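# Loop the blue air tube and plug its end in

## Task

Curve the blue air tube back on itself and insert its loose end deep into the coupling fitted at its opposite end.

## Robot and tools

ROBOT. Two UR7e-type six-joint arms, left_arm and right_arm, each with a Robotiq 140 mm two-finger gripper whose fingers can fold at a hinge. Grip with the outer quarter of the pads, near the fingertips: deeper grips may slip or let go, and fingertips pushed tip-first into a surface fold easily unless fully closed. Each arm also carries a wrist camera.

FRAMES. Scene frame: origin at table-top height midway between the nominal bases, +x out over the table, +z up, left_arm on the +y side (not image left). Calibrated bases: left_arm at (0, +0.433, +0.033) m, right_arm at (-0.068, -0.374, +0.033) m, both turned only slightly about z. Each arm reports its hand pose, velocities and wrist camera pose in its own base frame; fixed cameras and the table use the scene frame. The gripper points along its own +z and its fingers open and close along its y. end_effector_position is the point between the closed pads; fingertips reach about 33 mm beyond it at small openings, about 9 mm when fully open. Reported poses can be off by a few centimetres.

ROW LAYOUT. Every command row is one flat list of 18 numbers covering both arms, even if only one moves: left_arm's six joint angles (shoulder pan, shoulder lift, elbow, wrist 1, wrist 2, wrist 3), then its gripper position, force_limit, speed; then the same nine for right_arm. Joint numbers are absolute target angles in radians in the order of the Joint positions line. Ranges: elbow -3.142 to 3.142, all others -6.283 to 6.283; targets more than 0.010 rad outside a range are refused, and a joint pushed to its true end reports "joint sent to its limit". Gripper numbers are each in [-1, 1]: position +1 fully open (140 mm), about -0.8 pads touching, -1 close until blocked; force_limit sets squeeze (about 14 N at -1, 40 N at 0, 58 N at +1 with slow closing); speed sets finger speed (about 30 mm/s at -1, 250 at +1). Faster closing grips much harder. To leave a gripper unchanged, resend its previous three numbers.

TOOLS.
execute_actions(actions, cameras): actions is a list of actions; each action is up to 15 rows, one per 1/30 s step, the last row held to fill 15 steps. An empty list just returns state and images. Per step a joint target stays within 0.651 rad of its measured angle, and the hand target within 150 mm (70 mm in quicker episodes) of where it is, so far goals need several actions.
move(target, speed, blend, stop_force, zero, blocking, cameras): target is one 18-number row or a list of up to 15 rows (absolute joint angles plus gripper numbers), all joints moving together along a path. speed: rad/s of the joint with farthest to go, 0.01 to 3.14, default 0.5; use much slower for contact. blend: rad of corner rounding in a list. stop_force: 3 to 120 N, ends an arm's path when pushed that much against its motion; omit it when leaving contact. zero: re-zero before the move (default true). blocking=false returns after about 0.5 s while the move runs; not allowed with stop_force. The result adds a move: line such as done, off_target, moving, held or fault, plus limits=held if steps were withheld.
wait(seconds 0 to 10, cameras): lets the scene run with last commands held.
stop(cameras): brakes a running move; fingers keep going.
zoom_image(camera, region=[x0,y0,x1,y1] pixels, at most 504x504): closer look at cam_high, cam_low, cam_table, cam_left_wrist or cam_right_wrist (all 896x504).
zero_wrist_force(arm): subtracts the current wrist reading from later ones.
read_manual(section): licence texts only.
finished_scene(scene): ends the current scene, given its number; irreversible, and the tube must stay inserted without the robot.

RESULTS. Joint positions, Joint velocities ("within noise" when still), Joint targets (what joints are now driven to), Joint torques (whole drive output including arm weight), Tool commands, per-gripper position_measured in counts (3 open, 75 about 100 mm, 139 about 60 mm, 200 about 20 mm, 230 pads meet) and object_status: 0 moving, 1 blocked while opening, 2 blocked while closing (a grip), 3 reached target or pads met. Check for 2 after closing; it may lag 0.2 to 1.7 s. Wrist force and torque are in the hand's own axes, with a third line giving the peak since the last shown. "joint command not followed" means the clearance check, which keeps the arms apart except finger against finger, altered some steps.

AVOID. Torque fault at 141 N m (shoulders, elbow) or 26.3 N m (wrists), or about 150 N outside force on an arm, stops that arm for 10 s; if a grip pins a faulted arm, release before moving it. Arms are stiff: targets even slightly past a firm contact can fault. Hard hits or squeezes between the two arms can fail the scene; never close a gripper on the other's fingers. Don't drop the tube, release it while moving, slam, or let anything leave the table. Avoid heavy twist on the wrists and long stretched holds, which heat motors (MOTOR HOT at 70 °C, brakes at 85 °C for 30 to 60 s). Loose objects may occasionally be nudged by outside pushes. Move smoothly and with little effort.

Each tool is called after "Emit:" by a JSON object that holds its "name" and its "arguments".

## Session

Emit:
{"name": "execute_actions", "arguments": {"actions": []}}

Scene clock: 0.00 s.
left_arm: end_effector_position=(+0.5222, +0.1907, +0.1018) position_measured=3 object_status=3 end_effector_quat_wxyz=(-0.465, +0.695, +0.490, +0.246) | right_arm: end_effector_position=(+0.6236, +0.1344, +0.1082) position_measured=3 object_status=3 end_effector_quat_wxyz=(+0.028, +0.830, -0.313, +0.460)
Joint positions: left_arm=[-0.39 -1.163 1.827 -1.453 -0.681 1.136] | right_arm=[0.252 -1.153 2.191 -3.448 -2.105 3.872]
Joint velocities: within noise
Joint torques (N m): no reading
Motor temperatures (°C): left_arm=[38 40 36 38 36 34] | right_arm=[31 33 31 42 40 39]
Wrist force (N): no reading
Wrist torque (N m): no reading
Wrist force, peak (N): no reading
Joint targets: left_arm=[-0.390 -1.163 1.827 -1.453 -0.681 1.136] | right_arm=[0.252 -1.153 2.191 -3.448 -2.105 3.872]
Tool commands: left_gripper/position=+1.0 left_gripper/force_limit=+1.0 left_gripper/speed=+1.0 right_gripper/position=+1.0 right_gripper/force_limit=+1.0 right_gripper/speed=+1.0
camera_calibration:
cam_left_wrist: T_world_to_cam=[[0.916398, -0.0427877, -0.397975, -0.412776], [-0.309338, -0.706688, -0.636319, 0.370544], [-0.254018, 0.70623, -0.660843, 0.21237], [0, 0, 0, 1]] pos_world=[0.546836, 0.0942148, 0.211852]
cam_right_wrist: T_world_to_cam=[[-0.486888, -0.834427, -0.258207, 0.462291], [-0.608347, 0.536076, -0.585266, 0.377073], [0.62678, -0.12788, -0.768631, -0.149142], [0, 0, 0, 1]] pos_world=[0.547955, 0.164536, 0.225419]

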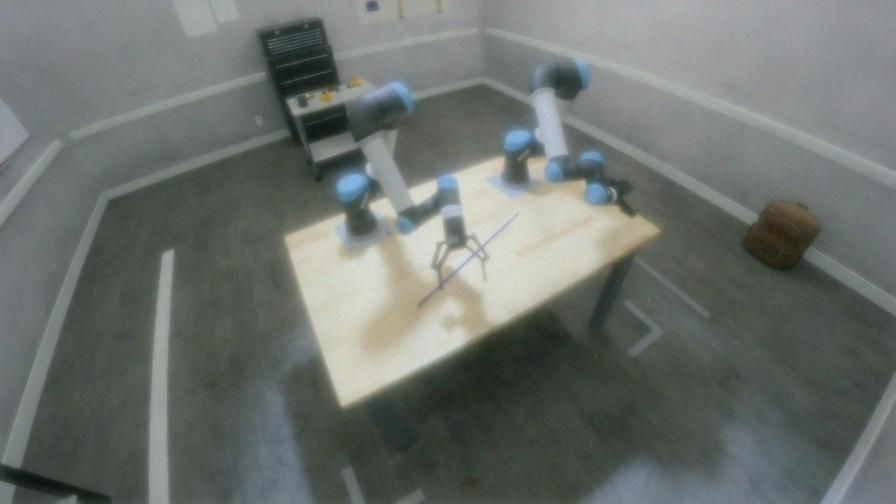

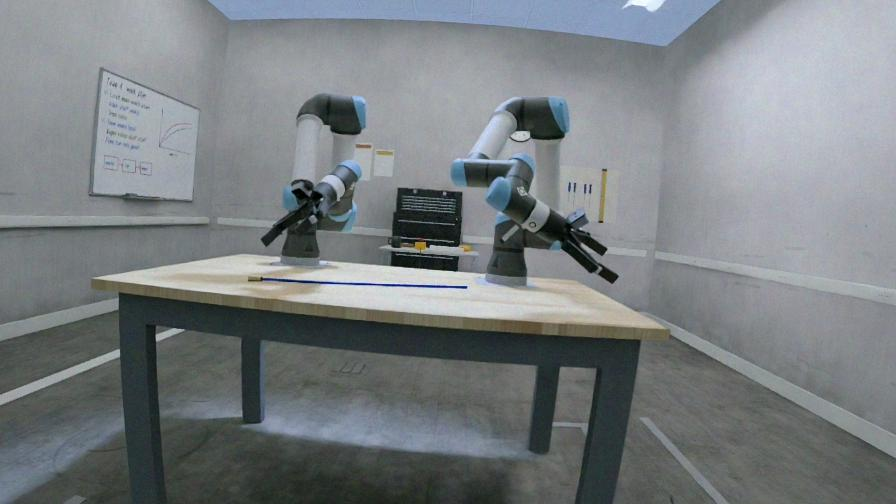

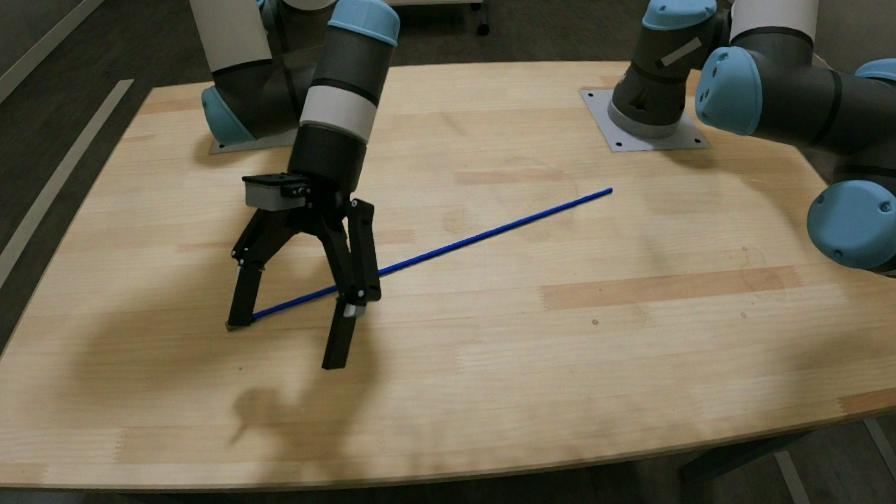

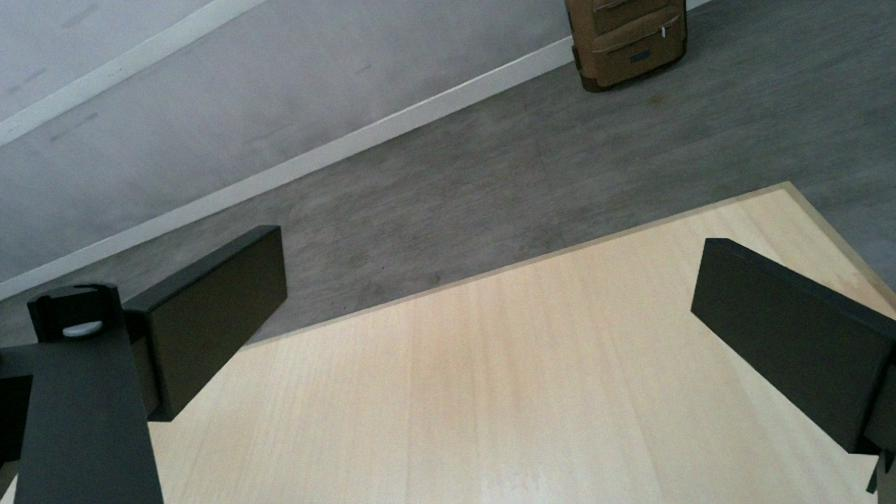

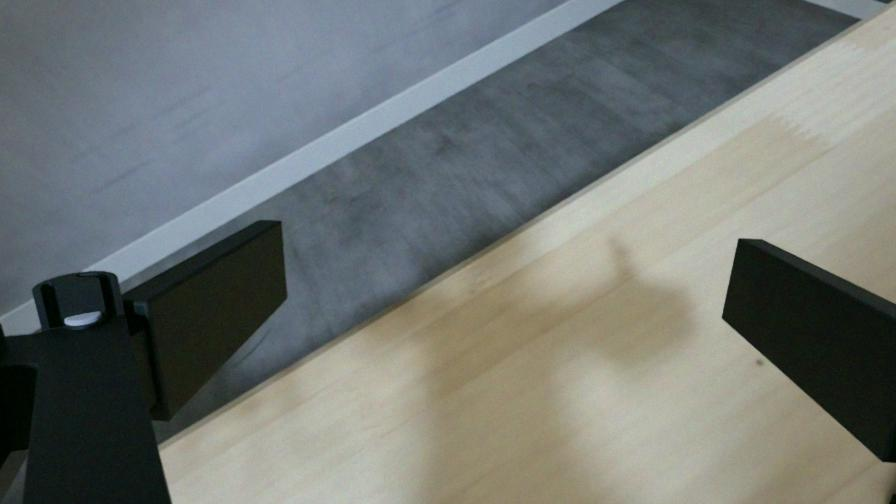

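Emit:
{"name": "move", "arguments": {"target": [-1.1598,-1.8293,2.3104,-1.8435,-1.5488,3.245,-0.25,0,0,-0.0859,-1.4373,2.0332,-2.2445,-1.7655,1.1881,-0.25,0,0], "speed": 0.8, "cameras": ["cam_table","cam_left_wrist","cam_right_wrist"]}}

Scene clock: 27.50 s.
left_arm: end_effector_position=(+0.2373, -0.1936, +0.0669) position_measured=160 object_status=3 end_effector_quat_wxyz=(-0.062, +0.802, -0.588, -0.084) | right_arm: end_effector_position=(+0.5088, +0.0296, +0.0671) position_measured=160 object_status=3 end_effector_quat_wxyz=(+0.084, +0.595, +0.797, -0.062) end_effector_velocity=(-0.001, +0.000, -0.001) end_effector_angular_velocity=(+0.001, +0.002, +0.005)
Joint positions: left_arm=[-1.16 -1.829 2.31 -1.844 -1.549 3.245] | right_arm=[-0.086 -1.437 2.033 -2.245 -1.765 1.188]
Joint velocities: left_arm=[within noise] | right_arm=[0 0 0.001 0.001 0.001 -0.005]
Joint torques (N m): left_arm=[5.35 -4.07 -27.79 -0.15 -0.26 1.28] | right_arm=[5.46 -19.54 -13.77 -2.59 -3.19 -1.44]
Motor temperatures (°C): left_arm=[38 40 36 38 36 34] | right_arm=[31 33 31 42 40 39]
Wrist force (N): left_arm=[3.0 0.2 0.8] | right_arm=[-5.3 2.6 -3.2]
Wrist torque (N m): left_arm=[0.05 -0.35 0.13] | right_arm=[0.53 0.50 -0.32]
Wrist force, peak (N): left_arm=[3.2 1.5 0.7] | right_arm=[-5.8 2.6 -3.1]
Joint targets: left_arm=[-1.160 -1.829 2.310 -1.843 -1.549 3.245] | right_arm=[-0.086 -1.437 2.033 -2.244 -1.765 1.188]
move: done
camera_calibration:
cam_left_wrist: T_world_to_cam=[[-0.946052, -0.321412, -0.0409845, 0.182161], [-0.298138, 0.813975, 0.498556, 0.204375], [-0.126881, 0.483879, -0.865888, 0.328792], [0, 0, 0, 1]] pos_world=[0.274983, -0.266903, 0.19027]
cam_right_wrist: T_world_to_cam=[[0.952758, 0.296185, -0.067289, -0.470425], [0.290289, -0.822783, 0.488631, -0.149658], [0.0893606, -0.48508, -0.869892, 0.168533], [0, 0, 0, 1]] pos_world=[0.476584, 0.0979485, 0.188078]
Images, in order (width x height): cam_table 896x504, cam_left_wrist 896x504, cam_right_wrist 896x504.

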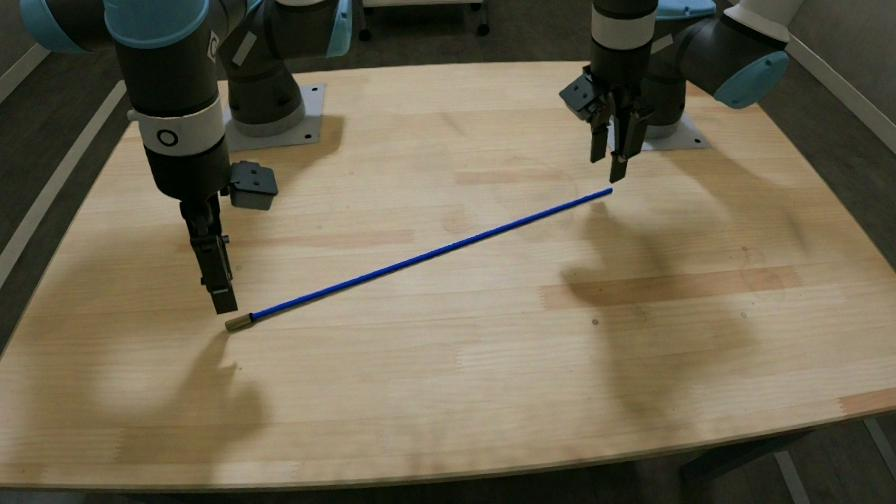

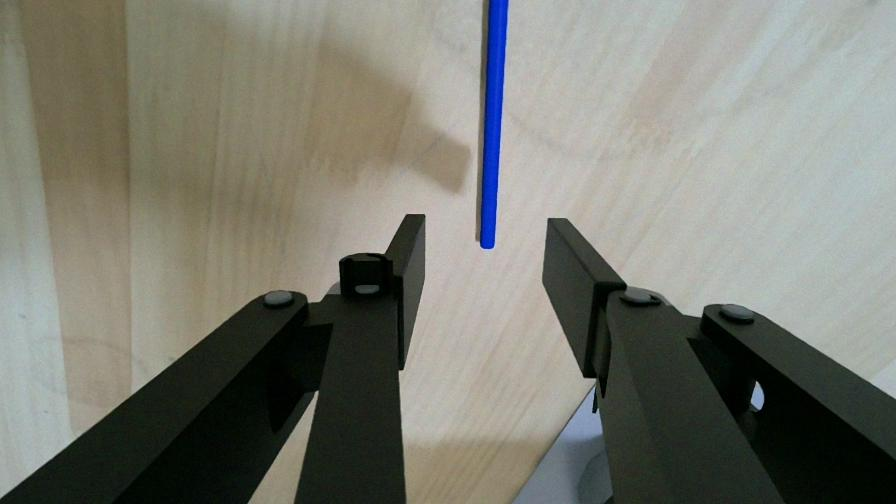

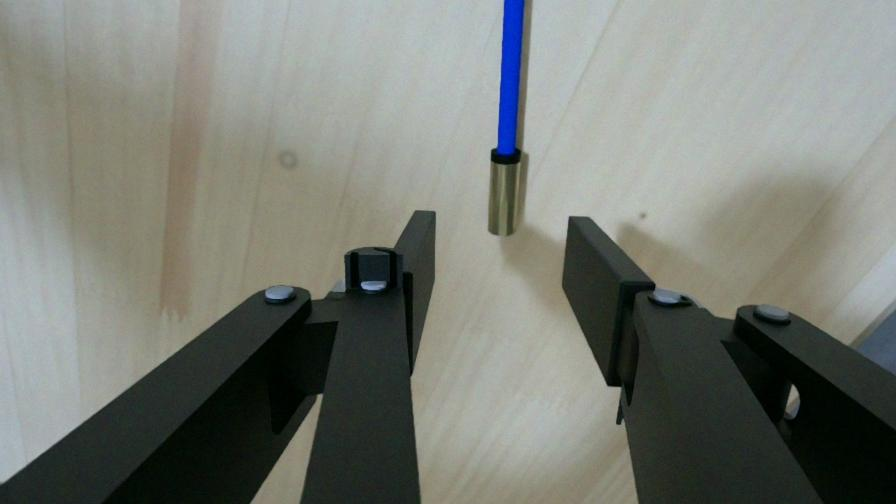

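Emit:
{"name": "move", "arguments": {"target": [-1.1598,-1.7093,2.4190,-2.0721,-1.5488,3.245,-0.25,0,0,-0.0859,-1.3341,2.1042,-2.4187,-1.7655,1.1881,-0.25,0,0], "speed": 0.1, "stop_force": 5, "cameras": []}}

Emit:
{"name": "move", "arguments": {"target": [-1.1598,-1.7093,2.4190,-2.0721,-1.5488,3.245,-1,1,-1,-0.0859,-1.3341,2.1042,-2.4187,-1.7655,1.1881,-1,1,-1], "cameras": ["cam_table","cam_left_wrist","cam_right_wrist"]}}

Scene clock: 36.63 s.
left_arm: end_effector_position=(+0.2372, -0.1934, +0.0029) position_measured=160 object_status=3 end_effector_quat_wxyz=(-0.062, +0.802, -0.588, -0.084) | right_arm: end_effector_position=(+0.5087, +0.0296, +0.0060) position_measured=160 object_status=3 end_effector_quat_wxyz=(+0.084, +0.595, +0.797, -0.062)
Joint positions: left_arm=[-1.16 -1.709 2.419 -2.072 -1.549 3.245] | right_arm=[-0.086 -1.334 2.104 -2.419 -1.766 1.188]
Joint velocities: within noise
Joint torques (N m): left_arm=[9.5 -25.5 -25.44 -1.15 -1.45 0.9] | right_arm=[4.87 -38.79 -24.68 -1.46 -1.76 -1.58]
Motor temperatures (°C): left_arm=[38 40 36 38 36 34] | right_arm=[31 33 31 42 40 39]
Wrist force (N): left_arm=[3.0 0.4 0.8] | right_arm=[-5.2 2.2 -3.4]
Wrist torque (N m): left_arm=[0.10 -0.37 0.11] | right_arm=[0.43 0.49 -0.28]
Wrist force, peak (N): left_arm=[3.4 0.5 0.9] | right_arm=[-5.5 2.5 -3.6]
Joint targets: left_arm=[-1.160 -1.709 2.419 -2.072 -1.549 3.245] | right_arm=[-0.086 -1.334 2.104 -2.419 -1.766 1.188]
move: done
No camera images: "cameras" was empty.

Scene clock: 38.57 s.
left_arm: end_effector_position=(+0.2372, -0.1934, +0.0029) position_measured=223 object_status=0 end_effector_quat_wxyz=(-0.062, +0.802, -0.588, -0.084) | right_arm: end_effector_position=(+0.5087, +0.0296, +0.0060) position_measured=214 object_status=2 end_effector_quat_wxyz=(+0.084, +0.595, +0.797, -0.062)
Joint positions: left_arm=[-1.16 -1.709 2.419 -2.072 -1.549 3.245] | right_arm=[-0.086 -1.334 2.104 -2.419 -1.766 1.188]
Joint velocities: within noise
Joint torques (N m): left_arm=[9.44 -19.97 -21.44 -3.73 -1.37 0.72] | right_arm=[4.43 -29.4 -20.53 -1.83 -1.1 -1.64]
Motor temperatures (°C): left_arm=[38 40 36 38 36 34] | right_arm=[31 33 31 42 40 39]
Wrist force (N): left_arm=[-2.2 -0.1 -13.2] | right_arm=[-5.4 0.1 -14.7]
Wrist torque (N m): left_arm=[0.11 -0.40 0.12] | right_arm=[0.53 0.52 -0.30]
Wrist force, peak (N): left_arm=[-2.1 -0.2 -13.3] | right_arm=[-5.4 0.0 -15.3]
Joint targets: left_arm=[-1.160 -1.709 2.419 -2.072 -1.549 3.245] | right_arm=[-0.086 -1.334 2.104 -2.419 -1.766 1.188]
move: done
camera_calibration:
cam_left_wrist: T_world_to_cam=[[-0.946118, -0.321233, -0.0408732, 0.179559], [-0.297929, 0.814046, 0.498566, 0.236051], [-0.126883, 0.483879, -0.865888, 0.273266], [0, 0, 0, 1]] pos_world=[0.274884, -0.266704, 0.12627]
cam_right_wrist: T_world_to_cam=[[0.952683, 0.296352, -0.0676087, -0.47447], [0.290595, -0.822717, 0.48856, -0.119995], [0.0891632, -0.48509, -0.869907, 0.115566], [0, 0, 0, 1]] pos_world=[0.476585, 0.0979485, 0.127078]
Images, in order (width x height): cam_table 896x504, cam_left_wrist 896x504, cam_right_wrist 896x504.

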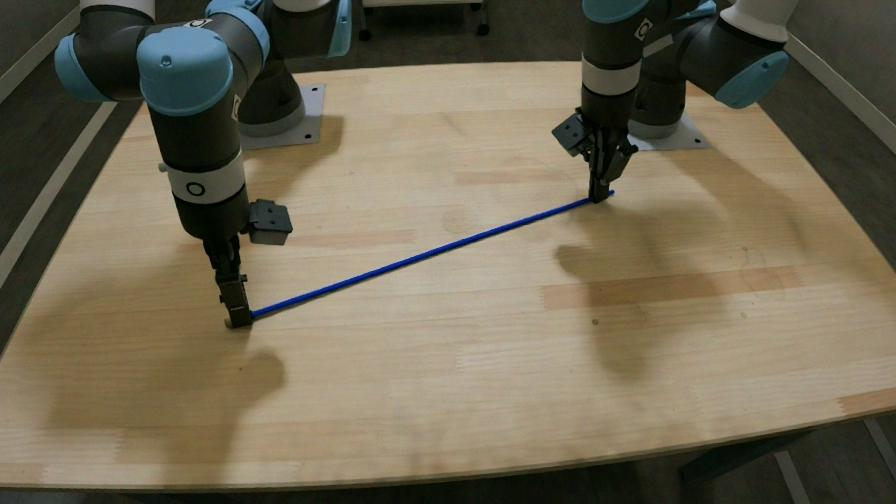

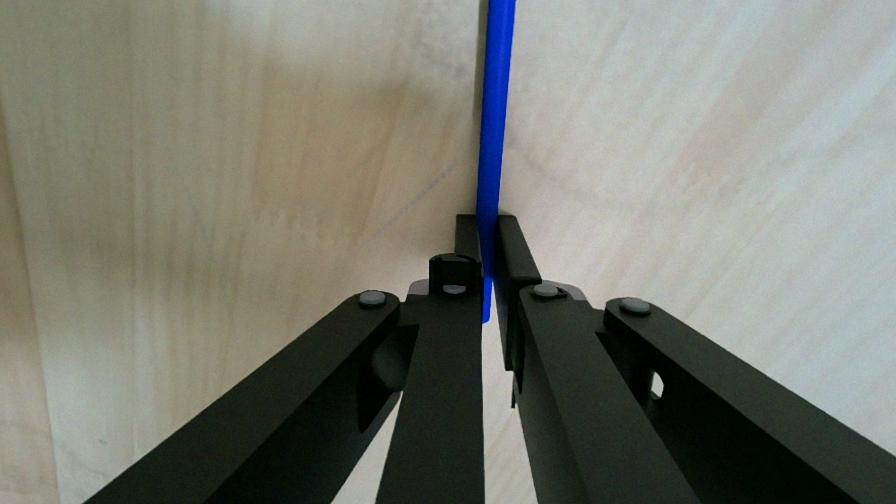

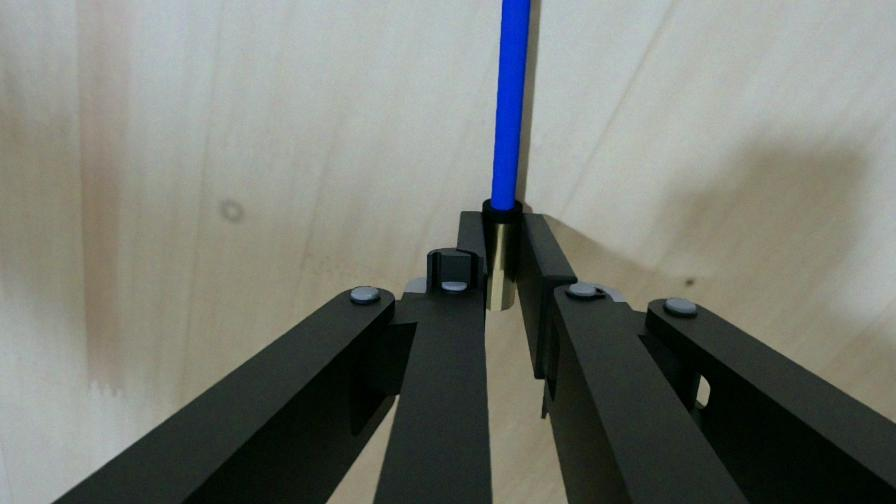

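Emit:
{"name": "move", "arguments": {"target": [[-0.8187,-1.6575,2.2796,-1.9906,-1.6257,2.880,-1,1,-1,0.0773,-1.1548,1.7029,-2.0229,-1.7574,2.0498,-1,1,-1],[-0.7425,-1.4839,2.1192,-2.0468,-1.7075,2.438,-1,1,-1,0.1023,-1.1929,1.7277,-1.9002,-1.6128,2.943,-1,1,-1],[-0.7801,-1.388,2.0423,-2.1812,-1.7757,1.783,-1,1,-1,0.1535,-1.2388,1.8076,-1.9812,-1.4331,3.8515,-1,1,-1],[-0.8531,-1.3776,2.0696,-2.3433,-1.7645,1.174,-1,1,-1,0.2090,-1.2582,1.8680,-2.1309,-1.3672,4.4713,-1,1,-1],[-0.9093,-1.3928,2.1165,-2.4572,-1.7035,0.6787,-1,1,-1,0.2429,-1.2897,1.9471,-2.2882,-1.3700,5.0046,-1,1,-1]], "speed": 0.5, "blend": 0.05, "cameras": ["cam_table"]}}

Emit:
{"name": "move", "arguments": {"target": [[-0.9093,-1.3928,2.1165,-2.4572,-1.7035,0.6787,-1,1,-1,0.3214,-1.2357,1.8756,-2.2865,-1.3752,5.0848,-1,1,-1]], "speed": 0.05, "stop_force": 6, "cameras": ["cam_table","cam_low","cam_left_wrist","cam_right_wrist"]}}

Emit:
{"name": "zoom_image", "arguments": {"camera": "cam_low", "region": [380, 272, 410, 288]}}

Emit:
{"name": "zoom_image", "arguments": {"camera": "cam_table", "region": [480, 250, 530, 280]}}

Emit:
{"name": "zoom_image", "arguments": {"camera": "cam_right_wrist", "region": [470, 260, 530, 360]}}

Scene clock: 59.63 s.
left_arm: end_effector_position=(+0.3905, -0.3518, +0.0330) position_measured=223 object_status=2 end_effector_quat_wxyz=(+0.073, +0.713, +0.693, -0.075) | right_arm: end_effector_position=(+0.4831, +0.3210, +0.0328) position_measured=214 object_status=2 end_effector_quat_wxyz=(-0.076, +0.688, -0.718, -0.072)
Joint positions: left_arm=[-0.909 -1.393 2.117 -2.457 -1.703 0.679] | right_arm=[0.243 -1.29 1.947 -2.288 -1.37 5.004]
Joint velocities: within noise
Joint torques (N m): left_arm=[10.7 -26.58 -26.35 -0.94 -1.73 -1.56] | right_arm=[-5.15 -27.09 -27.76 -2.2 -1.86 1.65]
Motor temperatures (°C): left_arm=[38 40 36 38 36 34] | right_arm=[31 33 31 42 40 39]
Wrist force (N): left_arm=[2.1 0.6 0.9] | right_arm=[-5.8 2.3 -2.3]
Wrist torque (N m): left_arm=[0.17 -0.40 0.31] | right_arm=[0.38 0.45 -0.48]
Wrist force, peak (N): left_arm=[-0.7 2.0 -13.6] | right_arm=[-5.5 0.2 -14.8]
Joint targets: left_arm=[-0.909 -1.393 2.116 -2.457 -1.704 0.679] | right_arm=[0.243 -1.290 1.947 -2.288 -1.370 5.005]
move: done
Images, in order (width x height): cam_table 896x504.

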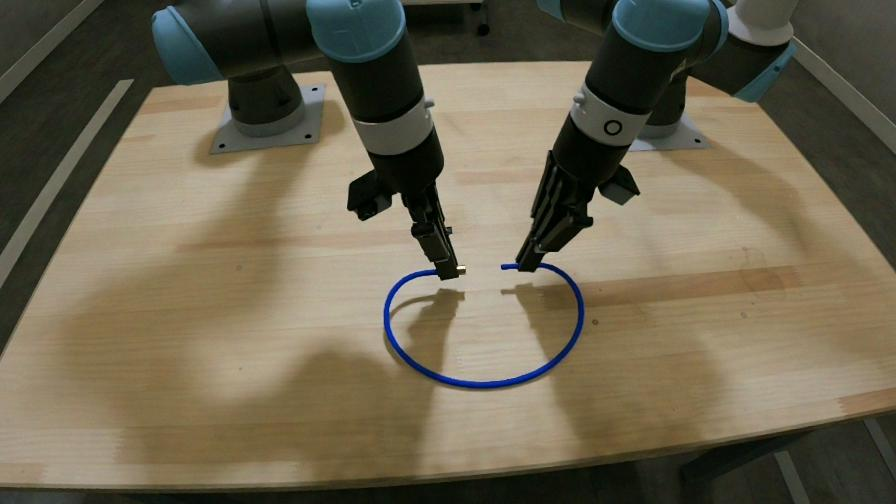

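Scene clock: 62.10 s.
left_arm: end_effector_position=(+0.3906, -0.3517, +0.0329) position_measured=223 object_status=2 end_effector_quat_wxyz=(+0.073, +0.713, +0.693, -0.075) | right_arm: end_effector_position=(+0.4861, +0.3661, +0.0329) position_measured=214 object_status=2 end_effector_quat_wxyz=(-0.076, +0.688, -0.718, -0.072)
Joint positions: left_arm=[-0.909 -1.393 2.116 -2.457 -1.704 0.679] | right_arm=[0.321 -1.236 1.876 -2.286 -1.375 5.085]
Joint velocities: within noise
Joint torques (N m): left_arm=[10.57 -20.46 -21.16 -1.64 -1.35 -1.59] | right_arm=[-5.92 -44.7 -13.49 -2.54 -0.44 -1.8]
Motor temperatures (°C): left_arm=[38 40 36 38 36 34] | right_arm=[31 33 31 42 40 39]
Wrist force (N): left_arm=[2.4 0.4 1.2] | right_arm=[-5.8 2.5 -2.4]
Wrist torque (N m): left_arm=[0.13 -0.41 0.28] | right_arm=[0.44 0.52 -0.44]
Wrist force, peak (N): left_arm=[2.7 0.8 1.3] | right_arm=[-6.3 2.5 -2.4]
Joint targets: left_arm=[-0.909 -1.393 2.116 -2.457 -1.704 0.679] | right_arm=[0.321 -1.236 1.876 -2.287 -1.375 5.085]
move: done
camera_calibration:
cam_left_wrist: T_world_to_cam=[[0.99915, -0.00589443, -0.0407887, -0.373853], [0.0152437, -0.86667, 0.49865, -0.317768], [-0.0382895, -0.498848, -0.865843, 0.0150876], [0, 0, 0, 1]] pos_world=[0.378957, -0.270077, 0.156269]
cam_right_wrist: T_world_to_cam=[[-0.99722, 0.0310963, -0.0677221, 0.494232], [-0.00597408, 0.87249, 0.488595, -0.326047], [0.0742804, 0.487641, -0.869878, -0.044715], [0, 0, 0, 1]] pos_world=[0.494232, 0.290909, 0.153879]
Images, in order (width x height): cam_low 896x504, cam_table 896x504, cam_left_wrist 896x504, cam_right_wrist 896x504.

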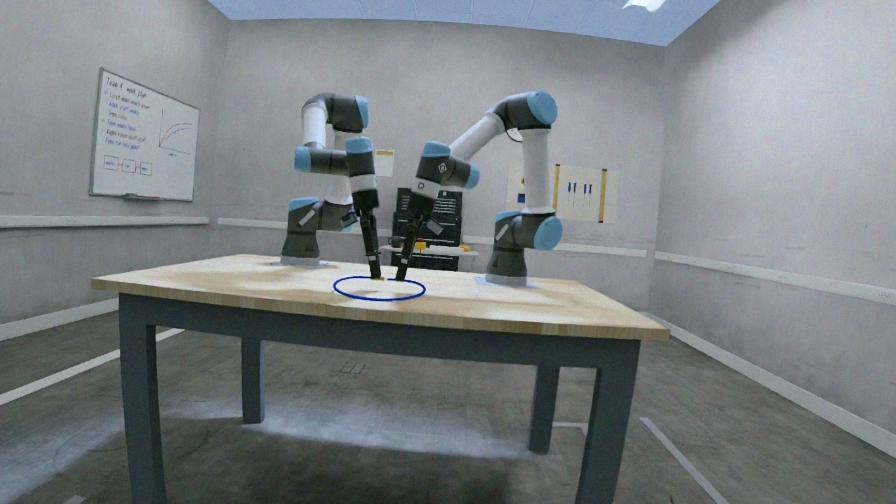

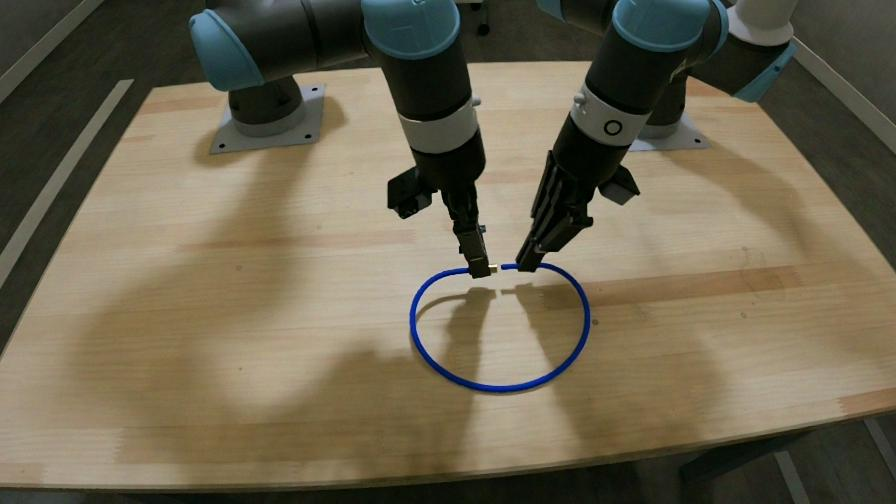

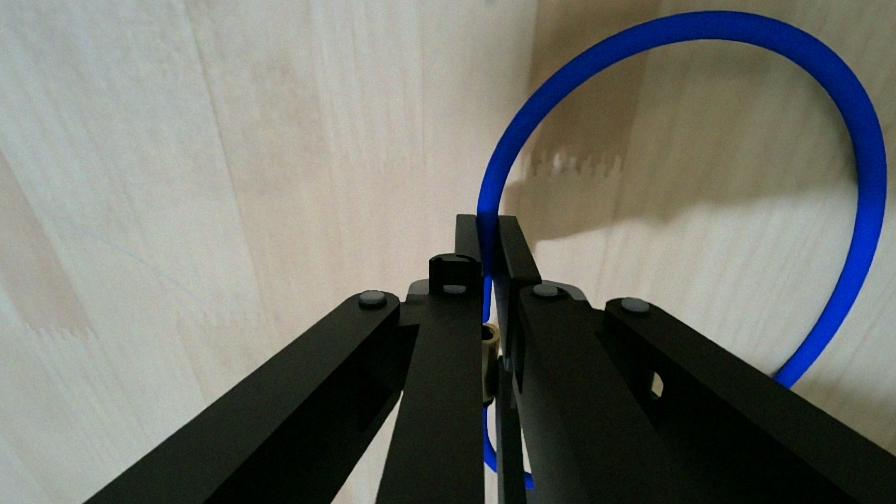

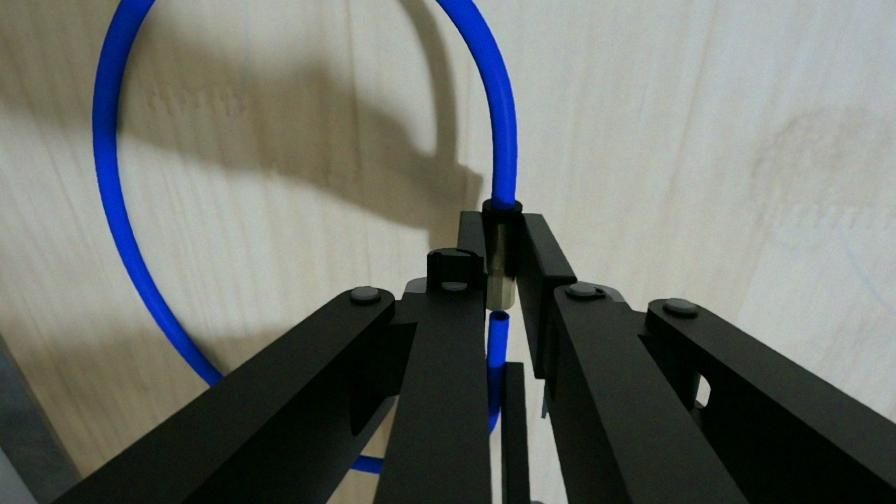

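Scaled by 16.800.

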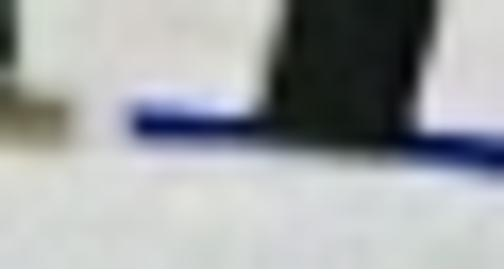

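Scaled by 10.080.

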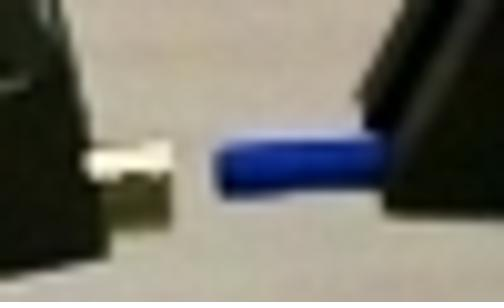

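Scaled by 5.040.

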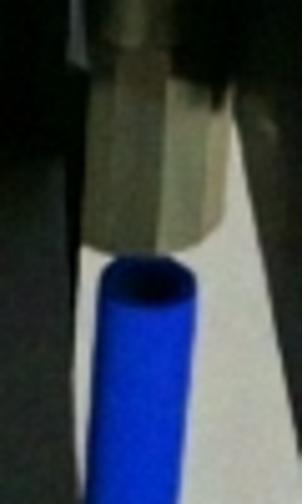

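Emit:
{"name": "zoom_image", "arguments": {"camera": "cam_left_wrist", "region": [470, 290, 510, 360]}}

Emit:
{"name": "zoom_image", "arguments": {"camera": "cam_low", "region": [372, 270, 404, 290]}}

Scaled by 7.200.

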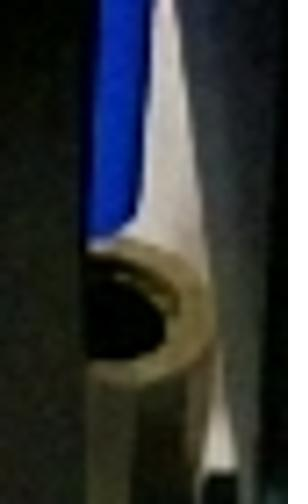

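Scaled by 15.750.

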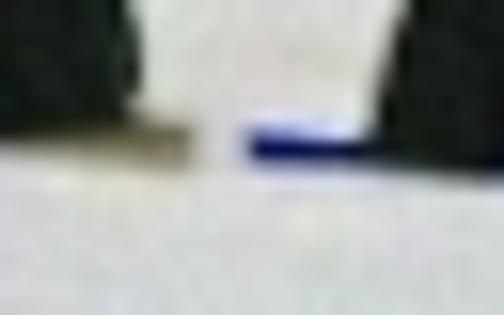

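Emit:
{"name": "move", "arguments": {"target": [[-0.9093,-1.3928,2.1165,-2.4572,-1.7035,0.6787,-1,1,-1,0.3413,-1.2212,1.8554,-2.2847,-1.3768,5.1049,-1,1,-1]], "speed": 0.012, "stop_force": 22, "cameras": ["cam_table","cam_left_wrist","cam_right_wrist"]}}

Emit:
{"name": "zoom_image", "arguments": {"camera": "cam_table", "region": [480, 250, 530, 280]}}

Emit:
{"name": "zoom_image", "arguments": {"camera": "cam_right_wrist", "region": [470, 260, 530, 360]}}

Emit:
{"name": "zoom_image", "arguments": {"camera": "cam_left_wrist", "region": [470, 290, 510, 360]}}

Scene clock: 109.10 s.
left_arm: end_effector_position=(+0.3906, -0.3517, +0.0329) position_measured=223 object_status=2 end_effector_quat_wxyz=(+0.073, +0.713, +0.693, -0.075) | right_arm: end_effector_position=(+0.4867, +0.3780, +0.0330) position_measured=214 object_status=2 end_effector_quat_wxyz=(-0.076, +0.688, -0.718, -0.072)
Joint positions: left_arm=[-0.909 -1.393 2.117 -2.457 -1.704 0.679] | right_arm=[0.341 -1.221 1.855 -2.285 -1.377 5.105]
Joint velocities: within noise
Joint torques (N m): left_arm=[9.29 -21.67 -14.67 -3.43 -0.37 -0.78] | right_arm=[-4.44 -45.06 -15.59 -3.89 -2.09 -1.41]
Motor temperatures (°C): left_arm=[38 40 36 38 36 34] | right_arm=[31 33 30 42 40 39]
Wrist force (N): left_arm=[2.4 2.3 0.6] | right_arm=[-5.5 4.3 -2.0]
Wrist torque (N m): left_arm=[0.02 -0.40 0.21] | right_arm=[0.31 0.54 -0.49]
Wrist force, peak (N): left_arm=[3.9 2.4 0.4] | right_arm=[-5.6 4.6 -2.0]
Joint targets: left_arm=[-0.909 -1.393 2.116 -2.457 -1.704 0.679] | right_arm=[0.341 -1.221 1.855 -2.285 -1.377 5.105]
move: done
camera_calibration:
cam_left_wrist: T_world_to_cam=[[0.99915, -0.00589525, -0.0407892, -0.373853], [0.0152399, -0.866713, 0.498575, -0.317766], [-0.0382917, -0.498773, -0.865886, 0.0151154], [0, 0, 0, 1]] pos_world=[0.378957, -0.270077, 0.156269]
cam_right_wrist: T_world_to_cam=[[-0.997226, 0.0309607, -0.0676839, 0.494505], [-0.00607351, 0.872493, 0.488589, -0.336425], [0.0741808, 0.487645, -0.869885, -0.0504266], [0, 0, 0, 1]] pos_world=[0.494831, 0.302809, 0.153979]
Images, in order (width x height): cam_table 896x504, cam_left_wrist 896x504, cam_right_wrist 896x504.

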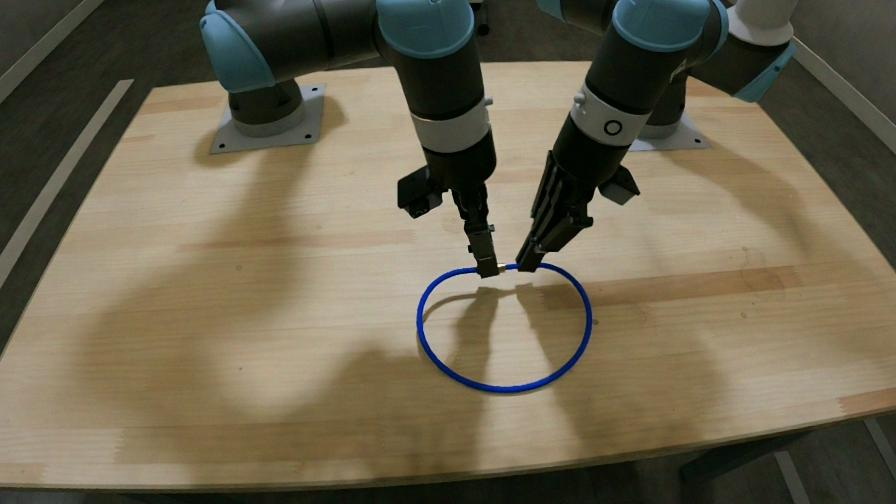

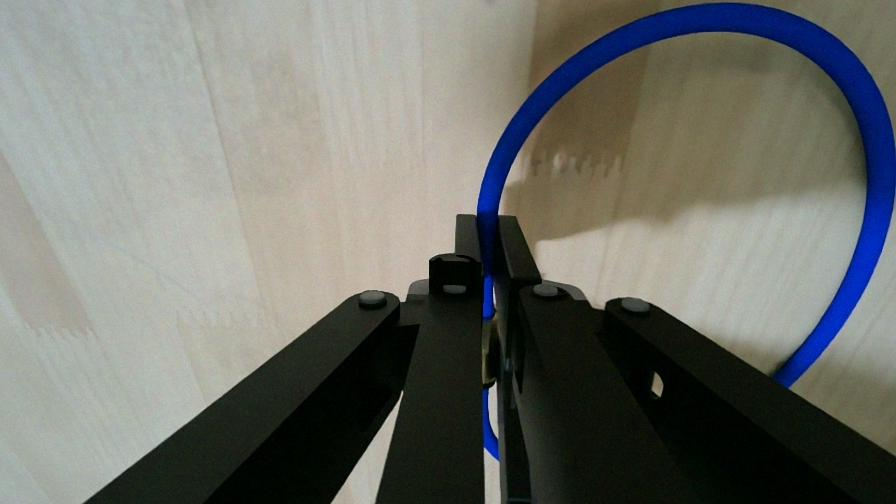

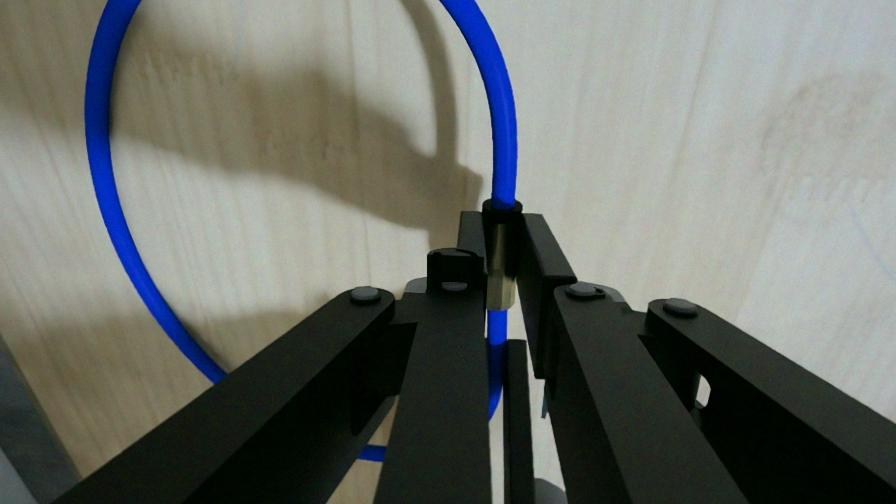

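Scaled by 10.080.

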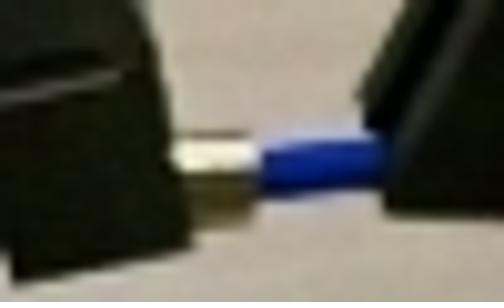

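Scaled by 5.040.

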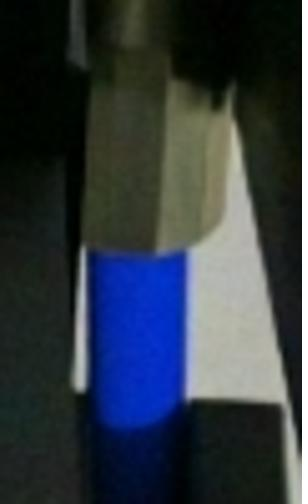

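Scaled by 7.200.

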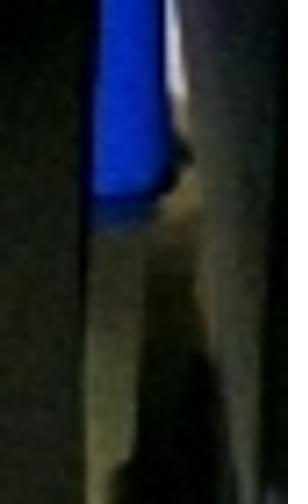

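Emit:
{"name": "move", "arguments": {"target": [[-0.9093,-1.3928,2.1165,-2.4572,-1.7035,0.6787,-1,1,-1,0.3611,-1.2067,1.8352,-2.2828,-1.3784,5.1249,-1,1,-1],[-0.9093,-1.3928,2.1165,-2.4572,-1.7035,0.6787,-1,1,-1,0.3694,-1.2007,1.8268,-2.2820,-1.3791,5.1333,-1,1,-1]], "speed": 0.012, "stop_force": 45, "cameras": ["cam_table","cam_low","cam_left_wrist","cam_right_wrist"]}}

Emit:
{"name": "zoom_image", "arguments": {"camera": "cam_table", "region": [480, 250, 530, 280]}}

Emit:
{"name": "zoom_image", "arguments": {"camera": "cam_right_wrist", "region": [470, 260, 530, 360]}}

Scene clock: 129.73 s.
left_arm: end_effector_position=(+0.3907, -0.3517, +0.0329) position_measured=223 object_status=2 end_effector_quat_wxyz=(+0.073, +0.713, +0.693, -0.075) | right_arm: end_effector_position=(+0.4871, +0.3944, +0.0330) position_measured=214 object_status=2 end_effector_quat_wxyz=(-0.075, +0.688, -0.718, -0.072)
Joint positions: left_arm=[-0.909 -1.393 2.116 -2.457 -1.703 0.679] | right_arm=[0.368 -1.201 1.828 -2.282 -1.379 5.133]
Joint velocities: within noise
Joint torques (N m): left_arm=[-34.13 -30.59 -45.18 -14.19 -13.27 -0.04] | right_arm=[12.17 -52.08 -25.66 -13.97 13.27 -1.44]
Motor temperatures (°C): left_arm=[38 40 36 38 36 34] | right_arm=[31 33 30 42 40 39]
Wrist force (N): left_arm=[47.9 7.8 -8.8] | right_arm=[38.6 9.2 -11.1]
Wrist torque (N m): left_arm=[-0.08 0.96 0.16] | right_arm=[0.06 2.33 -0.66]
Wrist force, peak (N): left_arm=[50.2 9.3 -10.8] | right_arm=[41.0 10.7 -10.3]
Joint targets: left_arm=[-0.909 -1.393 2.116 -2.457 -1.704 0.679] | right_arm=[0.368 -1.201 1.828 -2.282 -1.379 5.133]
move: contact (right_arm); path passed 1 of 2 targets
camera_calibration:
cam_left_wrist: T_world_to_cam=[[0.999158, -0.0057884, -0.0406161, -0.373957], [0.015241, -0.866779, 0.498459, -0.317719], [-0.0380905, -0.498658, -0.865961, 0.014998], [0, 0, 0, 1]] pos_world=[0.379056, -0.270078, 0.156169]
cam_right_wrist: T_world_to_cam=[[-0.997227, 0.0310182, -0.0676504, 0.494271], [-0.00597396, 0.872709, 0.488205, -0.350878], [0.0741823, 0.487255, -0.870103, -0.0583384], [0, 0, 0, 1]] pos_world=[0.495131, 0.319308, 0.153977]
Images, in order (width x height): cam_low 896x504, cam_table 896x504, cam_left_wrist 896x504, cam_right_wrist 896x504.

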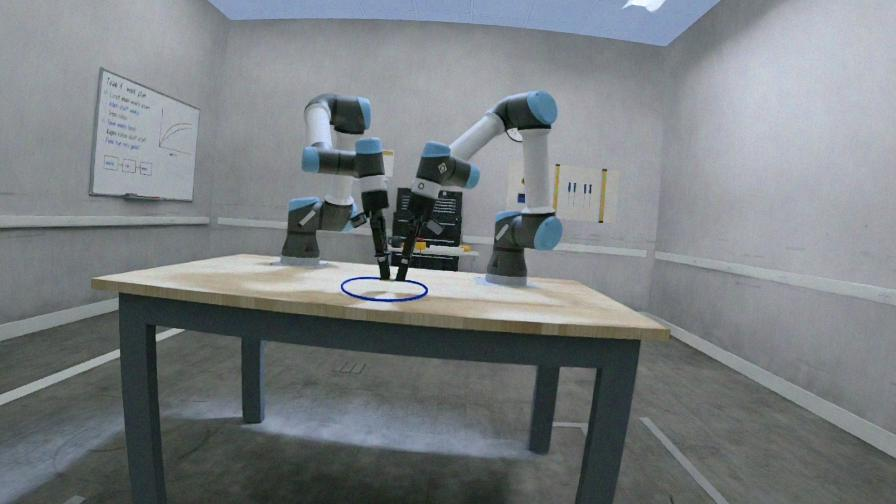

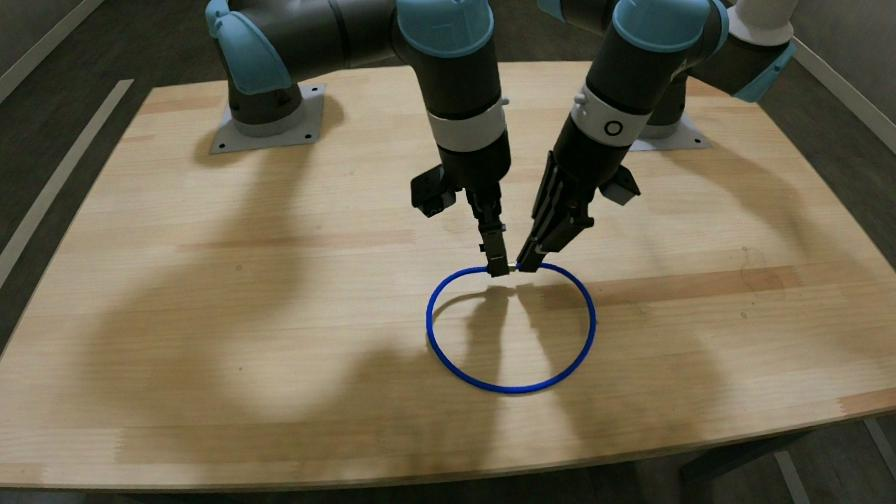

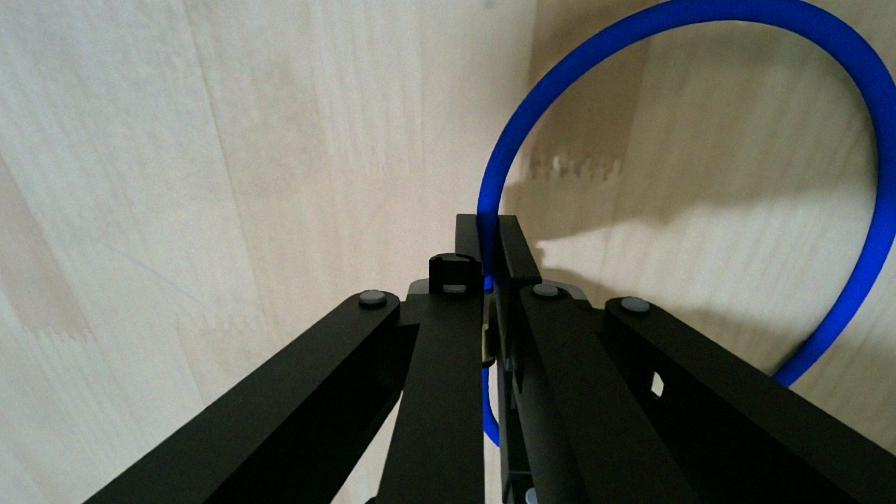

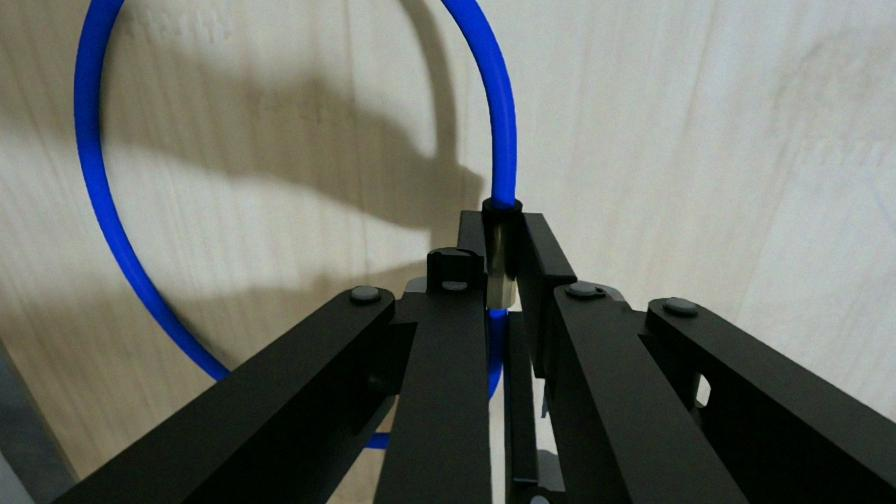

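Scaled by 10.080.

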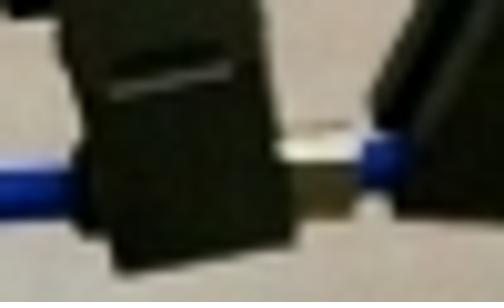

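Scaled by 5.040.

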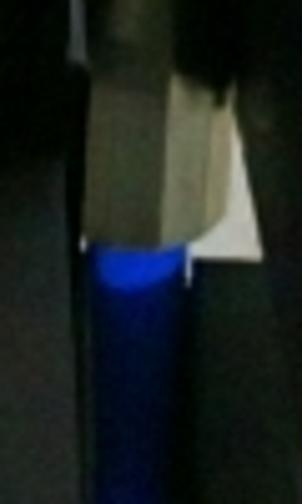

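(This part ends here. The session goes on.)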